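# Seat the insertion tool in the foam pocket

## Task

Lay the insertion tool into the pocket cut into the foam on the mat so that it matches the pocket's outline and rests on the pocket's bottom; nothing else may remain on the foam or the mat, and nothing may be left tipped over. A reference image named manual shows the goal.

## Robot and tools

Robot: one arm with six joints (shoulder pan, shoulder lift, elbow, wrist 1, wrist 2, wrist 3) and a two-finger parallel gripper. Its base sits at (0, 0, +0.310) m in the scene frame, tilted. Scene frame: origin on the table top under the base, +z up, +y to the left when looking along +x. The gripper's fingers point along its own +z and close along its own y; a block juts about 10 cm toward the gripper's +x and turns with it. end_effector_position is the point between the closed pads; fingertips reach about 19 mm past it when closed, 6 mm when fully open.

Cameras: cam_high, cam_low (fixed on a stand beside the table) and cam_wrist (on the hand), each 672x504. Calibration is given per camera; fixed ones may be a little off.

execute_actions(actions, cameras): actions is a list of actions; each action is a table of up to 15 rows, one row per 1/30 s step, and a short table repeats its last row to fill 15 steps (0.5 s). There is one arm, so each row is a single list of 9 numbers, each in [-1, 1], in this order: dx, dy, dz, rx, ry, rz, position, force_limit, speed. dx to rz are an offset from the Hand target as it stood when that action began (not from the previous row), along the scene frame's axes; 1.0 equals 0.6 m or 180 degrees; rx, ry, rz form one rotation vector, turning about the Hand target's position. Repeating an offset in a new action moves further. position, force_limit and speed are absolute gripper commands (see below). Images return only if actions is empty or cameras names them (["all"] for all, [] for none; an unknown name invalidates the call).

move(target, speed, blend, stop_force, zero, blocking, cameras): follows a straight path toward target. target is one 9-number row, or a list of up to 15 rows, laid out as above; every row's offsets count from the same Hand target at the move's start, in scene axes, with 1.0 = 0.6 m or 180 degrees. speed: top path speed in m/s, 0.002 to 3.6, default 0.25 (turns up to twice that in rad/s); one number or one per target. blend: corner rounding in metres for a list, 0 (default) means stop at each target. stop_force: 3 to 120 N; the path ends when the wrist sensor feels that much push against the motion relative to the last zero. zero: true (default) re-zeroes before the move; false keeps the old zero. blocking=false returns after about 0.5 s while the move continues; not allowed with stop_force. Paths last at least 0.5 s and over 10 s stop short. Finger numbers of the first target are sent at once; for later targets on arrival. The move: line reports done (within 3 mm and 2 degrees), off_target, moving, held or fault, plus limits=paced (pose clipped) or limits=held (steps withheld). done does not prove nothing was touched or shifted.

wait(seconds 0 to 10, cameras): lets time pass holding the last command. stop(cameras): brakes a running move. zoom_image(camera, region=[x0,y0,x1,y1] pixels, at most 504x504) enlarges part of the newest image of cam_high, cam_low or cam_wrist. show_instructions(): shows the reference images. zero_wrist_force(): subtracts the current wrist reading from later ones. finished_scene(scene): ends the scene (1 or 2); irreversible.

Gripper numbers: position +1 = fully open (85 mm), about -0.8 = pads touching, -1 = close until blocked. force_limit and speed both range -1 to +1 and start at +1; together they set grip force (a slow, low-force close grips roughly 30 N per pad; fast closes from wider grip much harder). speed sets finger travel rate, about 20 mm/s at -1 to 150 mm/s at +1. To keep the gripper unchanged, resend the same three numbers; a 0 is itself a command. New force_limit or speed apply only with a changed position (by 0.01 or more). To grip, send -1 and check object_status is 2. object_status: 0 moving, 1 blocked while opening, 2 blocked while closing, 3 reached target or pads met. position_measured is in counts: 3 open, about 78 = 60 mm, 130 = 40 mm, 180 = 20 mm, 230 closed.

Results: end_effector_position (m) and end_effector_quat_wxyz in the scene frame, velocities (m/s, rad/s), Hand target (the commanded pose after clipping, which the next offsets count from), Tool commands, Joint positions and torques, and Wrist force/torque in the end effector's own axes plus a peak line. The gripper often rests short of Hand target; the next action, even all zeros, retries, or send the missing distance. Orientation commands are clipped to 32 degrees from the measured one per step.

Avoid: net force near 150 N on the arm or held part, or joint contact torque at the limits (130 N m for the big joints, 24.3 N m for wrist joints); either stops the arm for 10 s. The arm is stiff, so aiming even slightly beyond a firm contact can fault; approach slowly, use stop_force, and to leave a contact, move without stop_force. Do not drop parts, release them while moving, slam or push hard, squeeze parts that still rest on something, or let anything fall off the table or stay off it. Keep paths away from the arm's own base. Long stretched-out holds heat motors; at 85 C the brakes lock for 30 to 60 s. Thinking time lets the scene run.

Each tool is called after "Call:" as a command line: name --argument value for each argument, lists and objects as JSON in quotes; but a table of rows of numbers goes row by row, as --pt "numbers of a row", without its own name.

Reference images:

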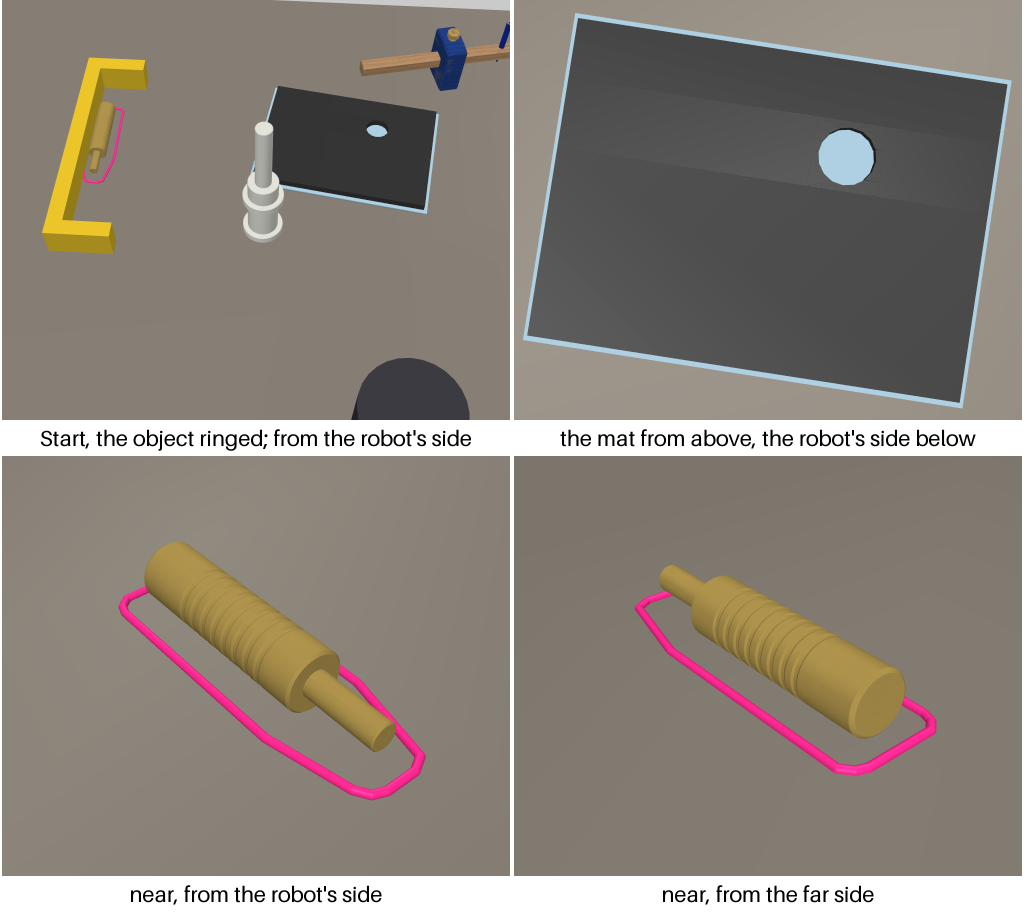

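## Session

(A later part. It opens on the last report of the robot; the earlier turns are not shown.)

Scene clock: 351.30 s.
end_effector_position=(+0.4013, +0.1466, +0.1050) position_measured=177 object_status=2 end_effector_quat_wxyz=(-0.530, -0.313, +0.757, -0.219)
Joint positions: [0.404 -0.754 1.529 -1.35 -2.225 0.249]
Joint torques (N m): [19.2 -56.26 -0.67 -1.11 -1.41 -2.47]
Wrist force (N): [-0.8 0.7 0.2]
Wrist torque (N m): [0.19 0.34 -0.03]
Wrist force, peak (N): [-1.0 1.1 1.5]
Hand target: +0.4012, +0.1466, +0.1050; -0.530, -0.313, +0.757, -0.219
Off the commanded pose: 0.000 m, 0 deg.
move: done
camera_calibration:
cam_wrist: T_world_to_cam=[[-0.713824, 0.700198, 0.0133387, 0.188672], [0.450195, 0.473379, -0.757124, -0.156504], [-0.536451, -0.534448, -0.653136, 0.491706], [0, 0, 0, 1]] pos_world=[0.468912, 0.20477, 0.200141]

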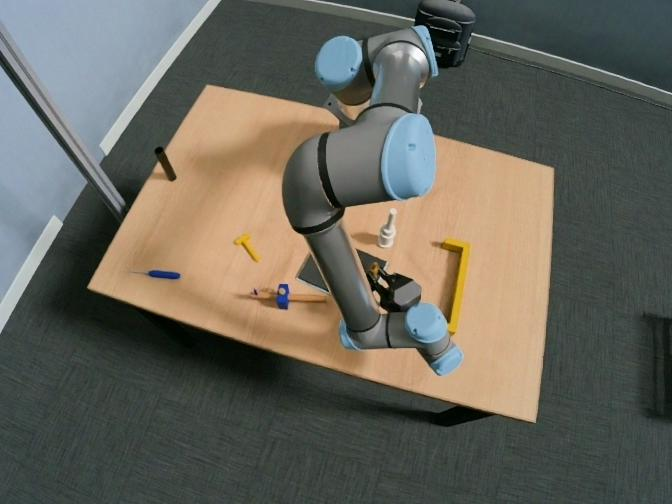

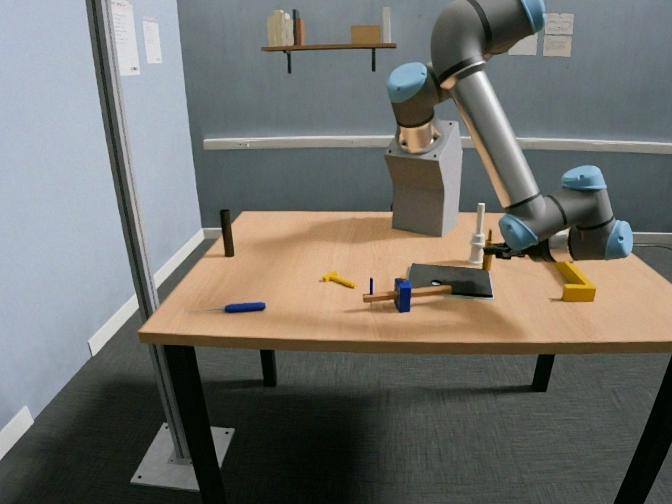

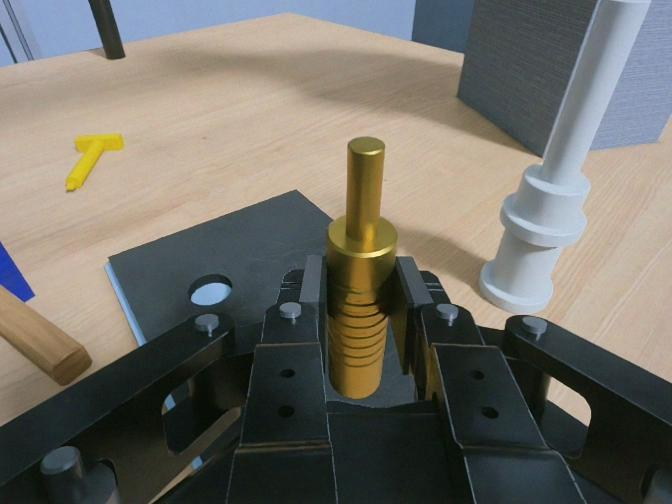

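Call:
move --pt "0.009 -0.1982 0.01 0 0 0 -1 -1 -0.9" --pt "0.009 -0.1982 -0.03 0 0 0 -1 -1 -0.9" --speed '[0.2, 0.08]' --blend '[0.01, 0]' --cameras '["all"]'

Call:
zoom_image --camera "cam_high" --region '[295, 235, 365, 295]'

Call:
zoom_image --camera "cam_low" --region '[395, 230, 505, 310]'

Call:
zoom_image --camera "cam_wrist" --region '[300, 320, 420, 410]'

Scene clock: 394.03 s.
end_effector_position=(+0.4066, +0.0277, +0.0871) position_measured=177 object_status=2 end_effector_quat_wxyz=(-0.530, -0.313, +0.757, -0.219)
Joint positions: [0.215 -0.861 1.703 -1.517 -2.378 0.101]
Joint torques (N m): [14.36 -29.31 -12.2 -1.39 -1.66 -2.39]
Wrist force (N): [-0.7 0.8 -0.1]
Wrist torque (N m): [0.21 0.34 -0.03]
Wrist force, peak (N): [-1.2 2.2 -0.9]
Hand target: +0.4066, +0.0277, +0.0870; -0.530, -0.313, +0.757, -0.219
Off the commanded pose: 0.000 m, 0 deg.
move: done
camera_calibration:
cam_wrist: T_world_to_cam=[[-0.713825, 0.700197, 0.0133385, 0.275948], [0.450236, 0.473421, -0.757074, -0.11619], [-0.536415, -0.534413, -0.653193, 0.419303], [0, 0, 0, 1]] pos_world=[0.474212, 0.0858696, 0.182241]

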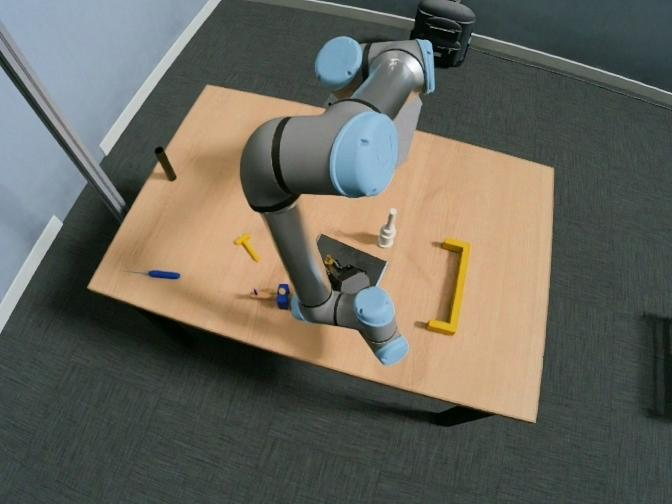

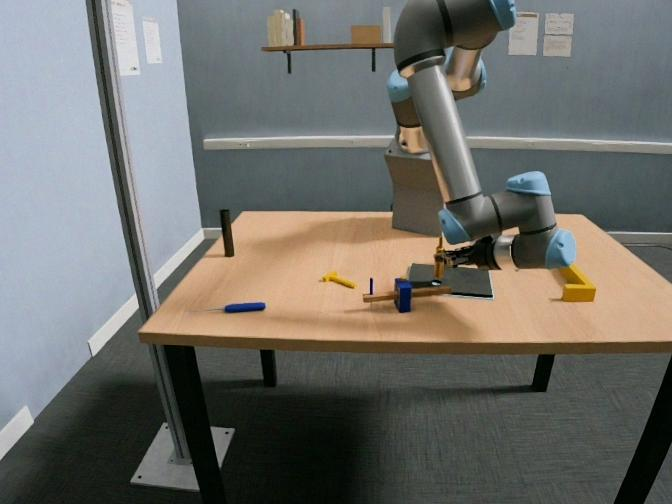

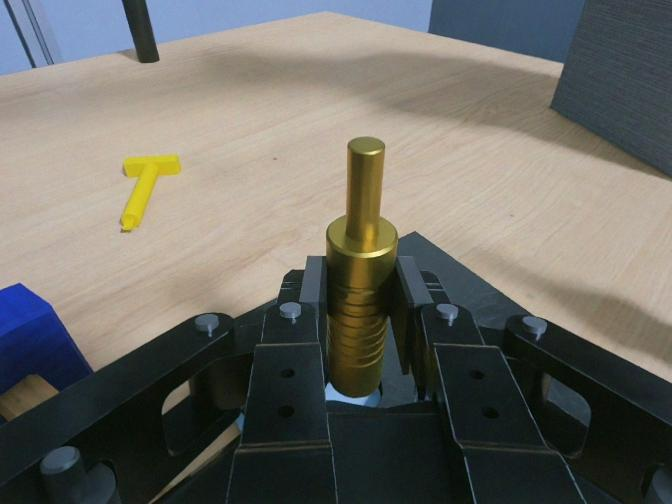

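Scaled by 7.200 from the camera's 672x504 image, which has a finer 960x720 frame.

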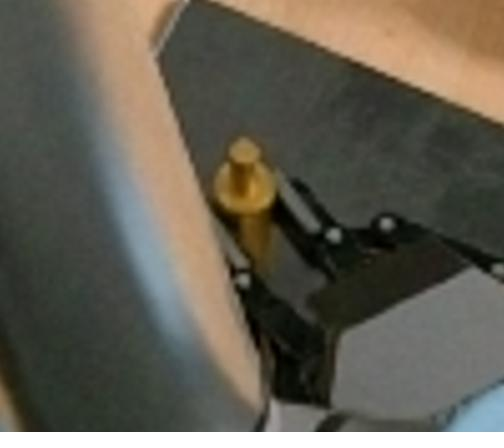

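Scaled by 4.582 from the camera's 672x504 image, which has a finer 960x720 frame.

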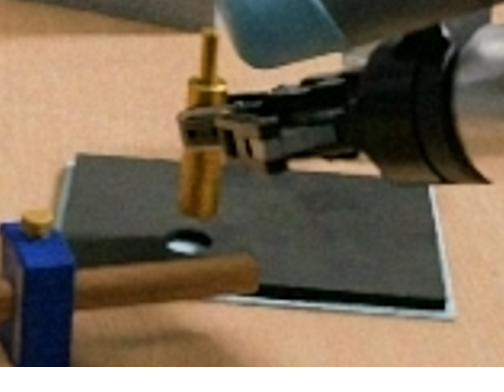

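Scaled by 4.200 from the camera's 672x504 image, which has a finer 960x720 frame.

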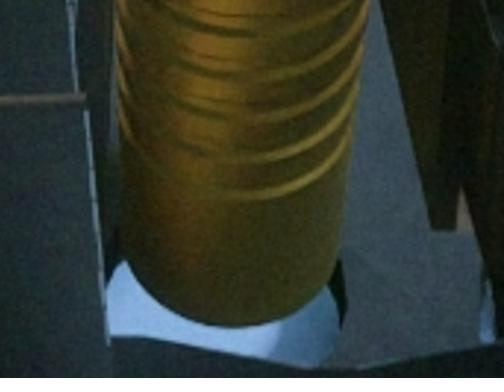

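Call:
zoom_image --camera "cam_wrist" --region '[320, 365, 400, 410]'

Call:
zoom_image --camera "cam_low" --region '[420, 230, 470, 290]'

Call:
zoom_image --camera "cam_high" --region '[310, 245, 345, 285]'

Scaled by 6.300 from the camera's 672x504 image, which has a finer 960x720 frame.

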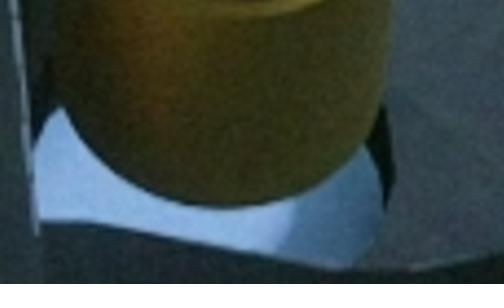

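Scaled by 8.400 from the camera's 672x504 image, which has a finer 960x720 frame.

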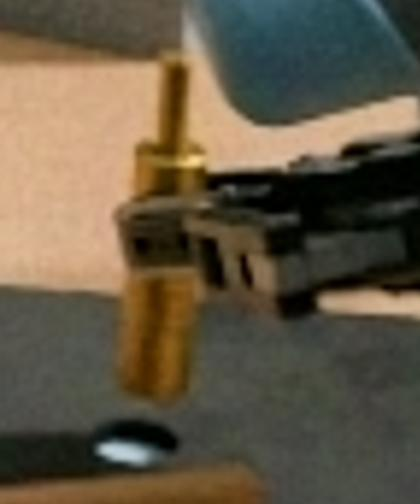

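Scaled by 12.600 from the camera's 672x504 image, which has a finer 960x720 frame.

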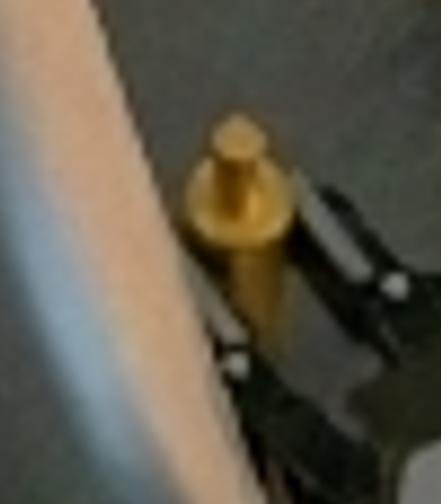

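Call:
move --target '[-0.004, -0.005, -0.02, 0, 0, 0, -1, -1, -0.9]' --speed 0.05 --stop_force 5 --cameras '["all"]'

Call:
zoom_image --camera "cam_wrist" --region '[320, 365, 400, 410]'

Call:
zoom_image --camera "cam_low" --region '[415, 235, 465, 295]'

Scene clock: 445.03 s.
end_effector_position=(+0.4042, +0.0247, +0.0750) position_measured=177 object_status=2 end_effector_quat_wxyz=(-0.530, -0.313, +0.757, -0.219)
Joint positions: [0.204 -0.84 1.702 -1.544 -2.387 0.091]
Joint torques (N m): [14.26 -29.4 -11.65 -1.25 -1.77 -2.51]
Wrist force (N): [-0.5 0.8 0.0]
Wrist torque (N m): [0.20 0.32 -0.03]
Wrist force, peak (N): [-0.5 0.9 0.4]
Hand target: +0.4042, +0.0247, +0.0750; -0.530, -0.313, +0.757, -0.219
Off the commanded pose: 0.000 m, 0 deg.
move: done
camera_calibration:
cam_wrist: T_world_to_cam=[[-0.713787, 0.700235, 0.0133838, 0.276468], [0.450261, 0.473445, -0.757043, -0.122869], [-0.536444, -0.534342, -0.653228, 0.408522], [0, 0, 0, 1]] pos_world=[0.471812, 0.0828695, 0.170141]

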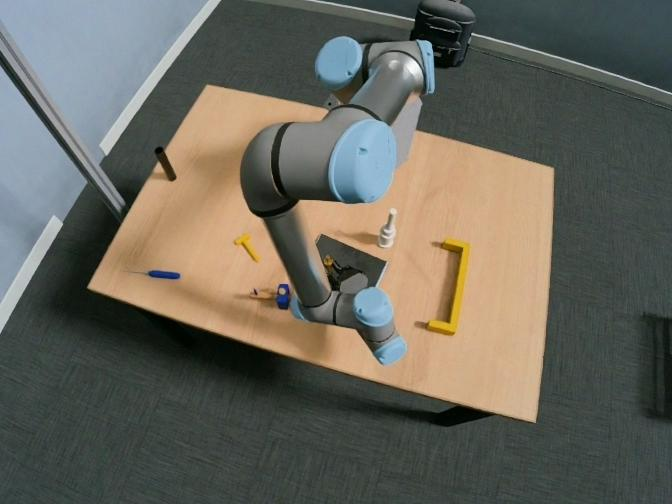

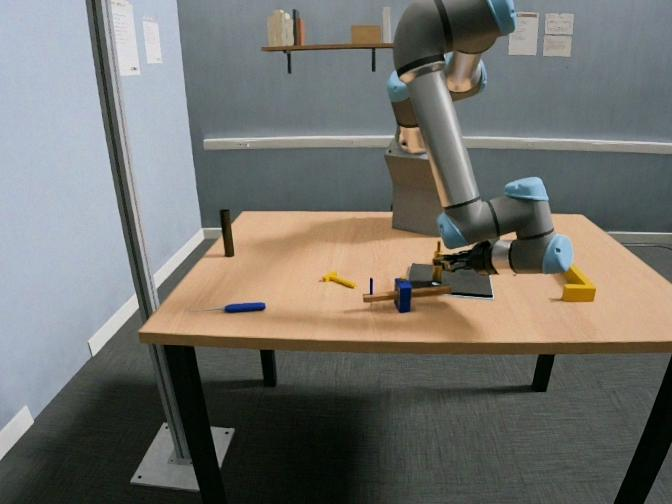

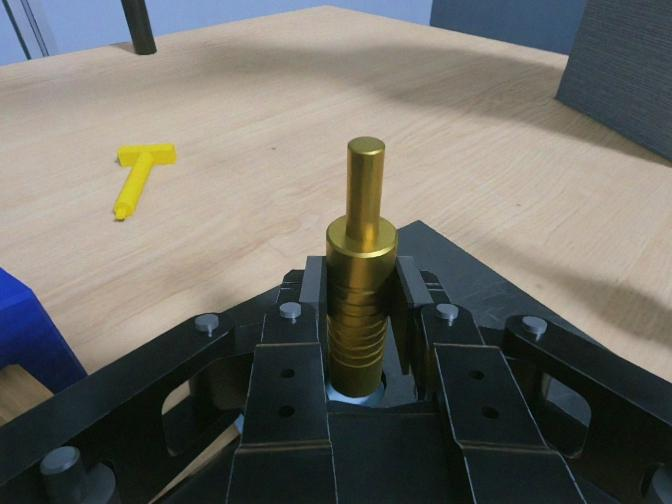

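Scaled by 6.300 from the camera's 672x504 image, which has a finer 960x720 frame.

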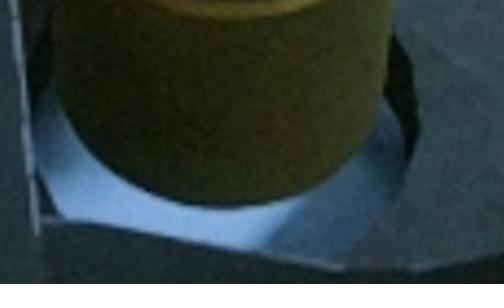

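Scaled by 8.400 from the camera's 672x504 image, which has a finer 960x720 frame.

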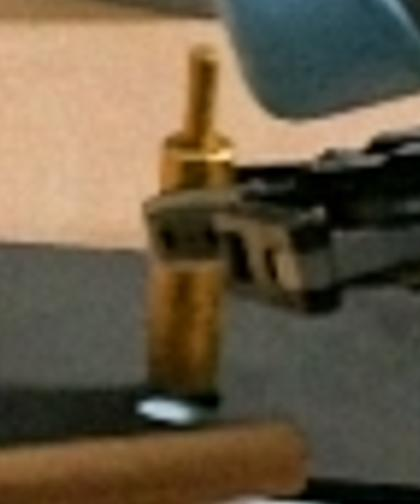

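Call:
move --target '[-0.0012, -0.0005, -0.0167, 0, 0, 0, -1, -1, -0.9]' --speed 0.02 --stop_force 4

Call:
move --target '[0, 0, -0.015, 0, 0, 0, -1, -1, -0.9]' --speed 0.006 --stop_force 3 --cameras '["all"]'

Call:
zoom_image --camera "cam_wrist" --region '[320, 365, 400, 410]'

Call:
zoom_image --camera "cam_low" --region '[415, 235, 465, 295]'

Scene clock: 457.63 s.
end_effector_position=(+0.4035, +0.0244, +0.0650) position_measured=177 object_status=2 end_effector_quat_wxyz=(-0.530, -0.313, +0.757, -0.219)
Joint positions: [0.198 -0.82 1.693 -1.56 -2.391 0.086]
Joint torques (N m): [13.86 -28.47 -10.8 -1.44 -1.66 -2.38]
Wrist force (N): [-0.5 0.7 0.2]
Wrist torque (N m): [0.19 0.31 -0.04]
Wrist force, peak (N): [-0.5 1.1 0.1]
Hand target: +0.4035, +0.0244, +0.0650; -0.530, -0.313, +0.757, -0.219
Off the commanded pose: 0.000 m, 0 deg.
move: done

Scene clock: 459.63 s.
end_effector_position=(+0.4035, +0.0244, +0.0602) position_measured=177 object_status=2 end_effector_quat_wxyz=(-0.530, -0.313, +0.757, -0.219)
Joint positions: [0.196 -0.809 1.688 -1.566 -2.393 0.083]
Joint torques (N m): [28.76 -54.62 1.95 2.71 1.74 2.12]
Wrist force (N): [3.0 1.2 -0.9]
Wrist torque (N m): [0.18 0.29 -0.06]
Wrist force, peak (N): [4.9 0.5 -2.1]
Hand target: +0.4035, +0.0244, +0.0602; -0.530, -0.313, +0.757, -0.219 (not the last commanded pose)
Off the commanded pose: 0.004 m, 0 deg.
move: contact
camera_calibration:
cam_wrist: T_world_to_cam=[[-0.713787, 0.700235, 0.0133838, 0.276377], [0.450261, 0.473445, -0.757043, -0.133616], [-0.536444, -0.534342, -0.653228, 0.398319], [0, 0, 0, 1]] pos_world=[0.471112, 0.0825695, 0.155341]

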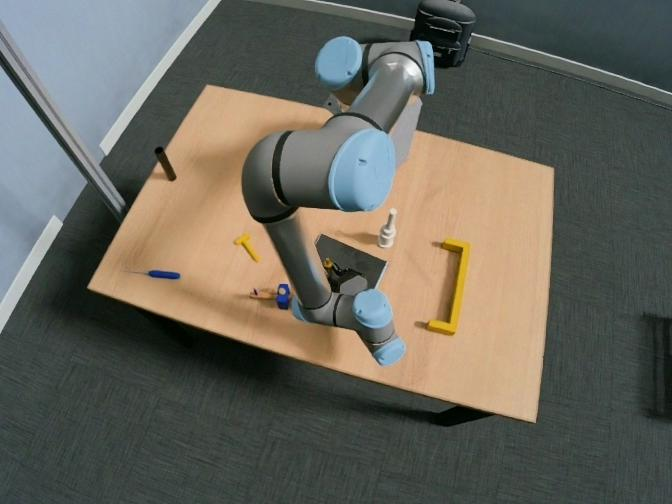

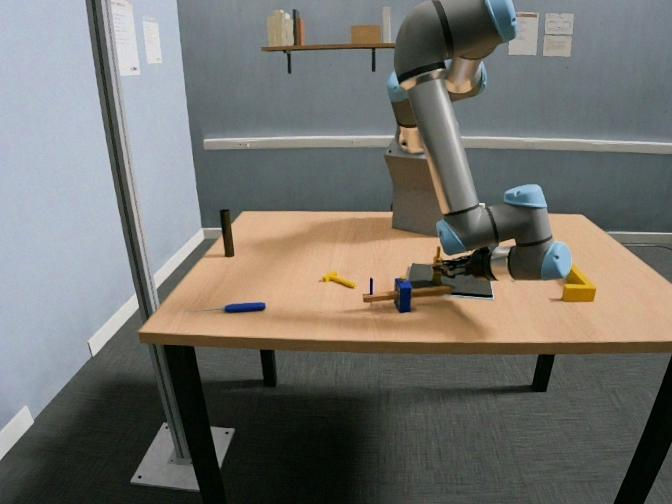

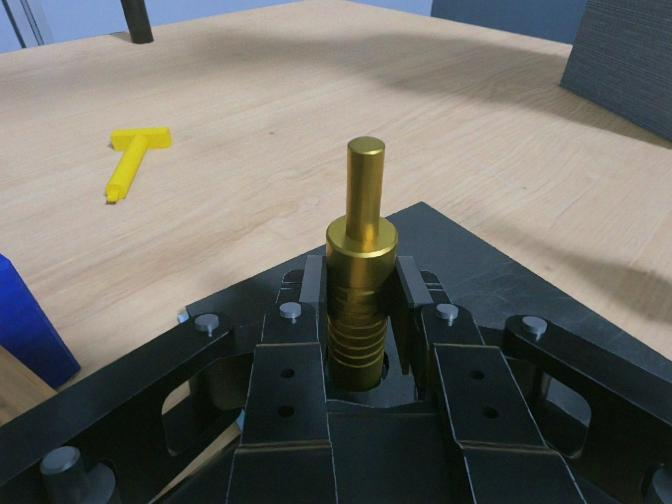

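Scaled by 6.300 from the camera's 672x504 image, which has a finer 960x720 frame.

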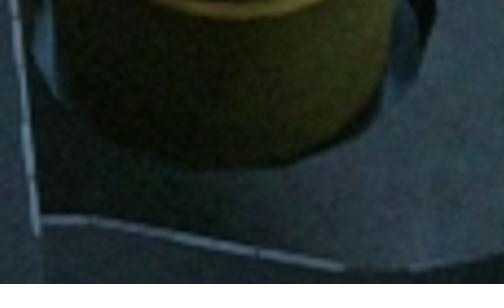

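Scaled by 8.400 from the camera's 672x504 image, which has a finer 960x720 frame.

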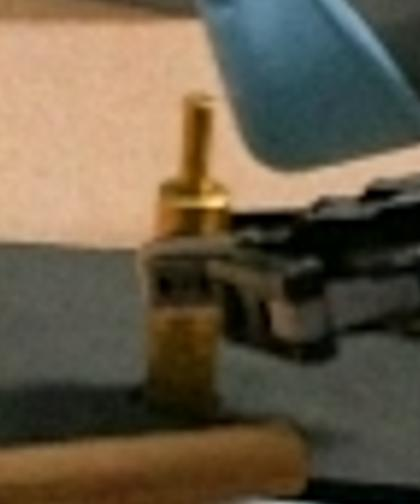

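Call:
move --target '[0, 0, 0, 0, 0, 0, 0.3, -1, -0.9]' --cameras '["cam_wrist"]'

Call:
zoom_image --camera "cam_wrist" --region '[290, 120, 430, 410]'

Scene clock: 465.73 s.
end_effector_position=(+0.4035, +0.0244, +0.0602) position_measured=91 object_status=0 end_effector_quat_wxyz=(-0.530, -0.313, +0.757, -0.219)
Joint positions: [0.196 -0.809 1.688 -1.566 -2.393 0.084]
Joint torques (N m): [29.33 -53.99 2.18 2.76 1.87 2.12]
Wrist force (N): [0.5 0.9 -0.1]
Wrist torque (N m): [0.21 0.28 -0.04]
Wrist force, peak (N): [3.4 1.1 -1.3]
Hand target: +0.4035, +0.0244, +0.0602; -0.530, -0.313, +0.757, -0.219
Off the commanded pose: 0.000 m, 0 deg.
move: done
camera_calibration:
cam_wrist: T_world_to_cam=[[-0.713825, 0.700197, 0.0133385, 0.276404], [0.450236, 0.473421, -0.757074, -0.133597], [-0.536415, -0.534413, -0.653193, 0.398306], [0, 0, 0, 1]] pos_world=[0.471112, 0.0825696, 0.155341]
Images, in order (width x height): cam_wrist 672x504.

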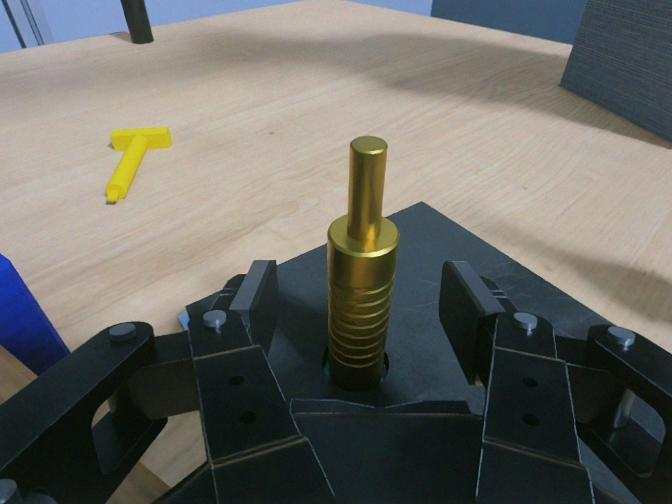

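Scaled by 1.738 from the camera's 672x504 image, which has a finer 960x720 frame.

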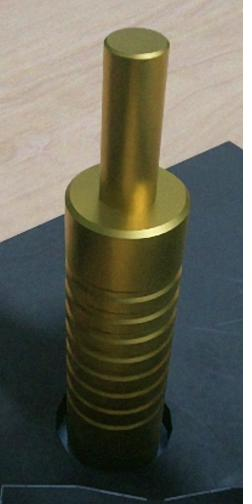

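Call:
move --pt "0.1 0.1 0.0 0 0 0 0.3 -1 -0.9" --pt "0.16 0.16 0.25 0 0 0 0.3 -1 -0.9" --speed '[0.1, 0.25]' --blend '[0.015, 0]' --cameras '["all"]'

Call:
zoom_image --camera "cam_low" --region '[395, 220, 505, 310]'

Scene clock: 472.23 s.
end_effector_position=(+0.4995, +0.1204, +0.2101) position_measured=91 object_status=3 end_effector_quat_wxyz=(-0.530, -0.313, +0.757, -0.219) end_effector_velocity=(+0.000, +0.000, +0.001) end_effector_angular_velocity=(+0.000, +0.004, +0.002)
Joint positions: [0.403 -0.882 1.328 -1.023 -2.226 0.248]
Joint velocities: [0.001 0.001 -0.002 0.005 0.001 0]
Joint torques (N m): [34.28 -59.8 -19.44 3.49 2.64 2.43]
Wrist force (N): [0.3 0.7 -0.2]
Wrist torque (N m): [0.17 0.32 -0.21]
Wrist force, peak (N): [2.1 0.4 -1.4]
Hand target: +0.4995, +0.1204, +0.2102; -0.530, -0.313, +0.757, -0.219
Off the commanded pose: 0.000 m, 0 deg.
move: done
camera_calibration:
cam_wrist: T_world_to_cam=[[-0.713787, 0.700235, 0.0133838, 0.275742], [0.450261, 0.473445, -0.757043, -0.108763], [-0.536444, -0.534342, -0.653228, 0.59898], [0, 0, 0, 1]] pos_world=[0.567112, 0.17847, 0.305241]

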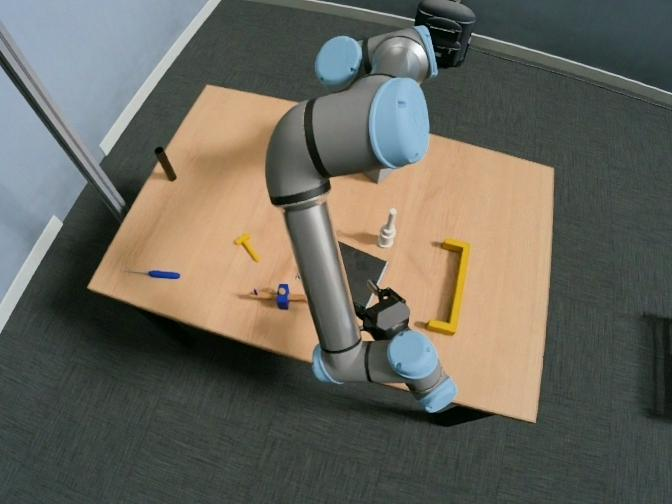

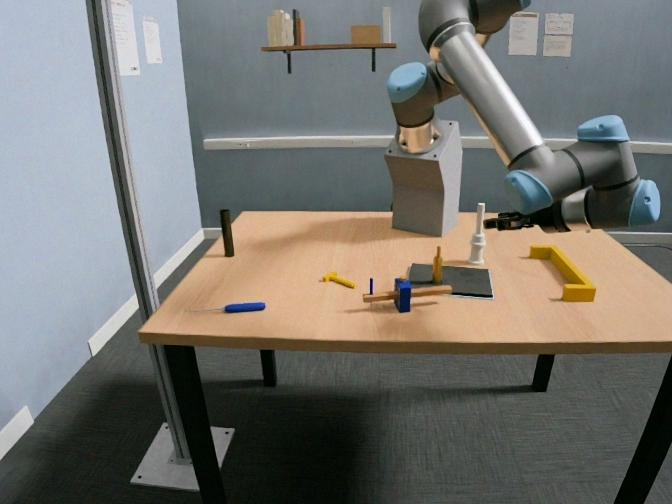

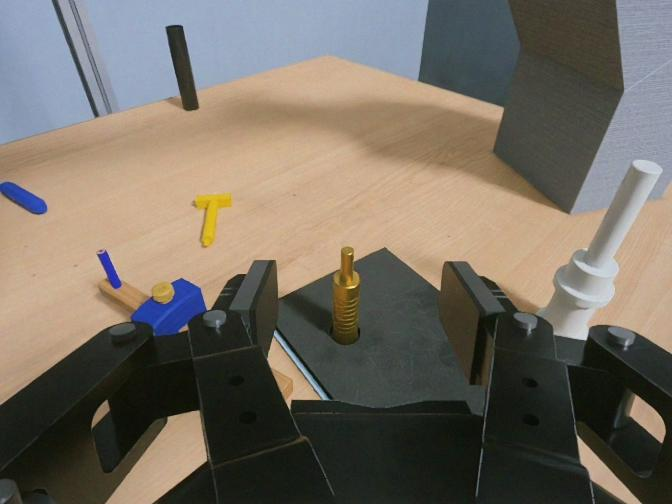

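Scaled by 4.582 from the camera's 672x504 image, which has a finer 960x720 frame.

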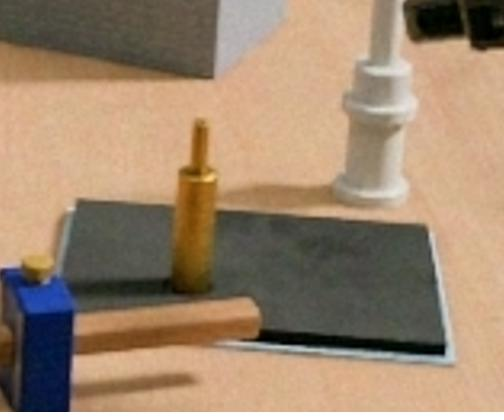

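Call:
finished_scene --scene 1

The scene is finished: the task was done.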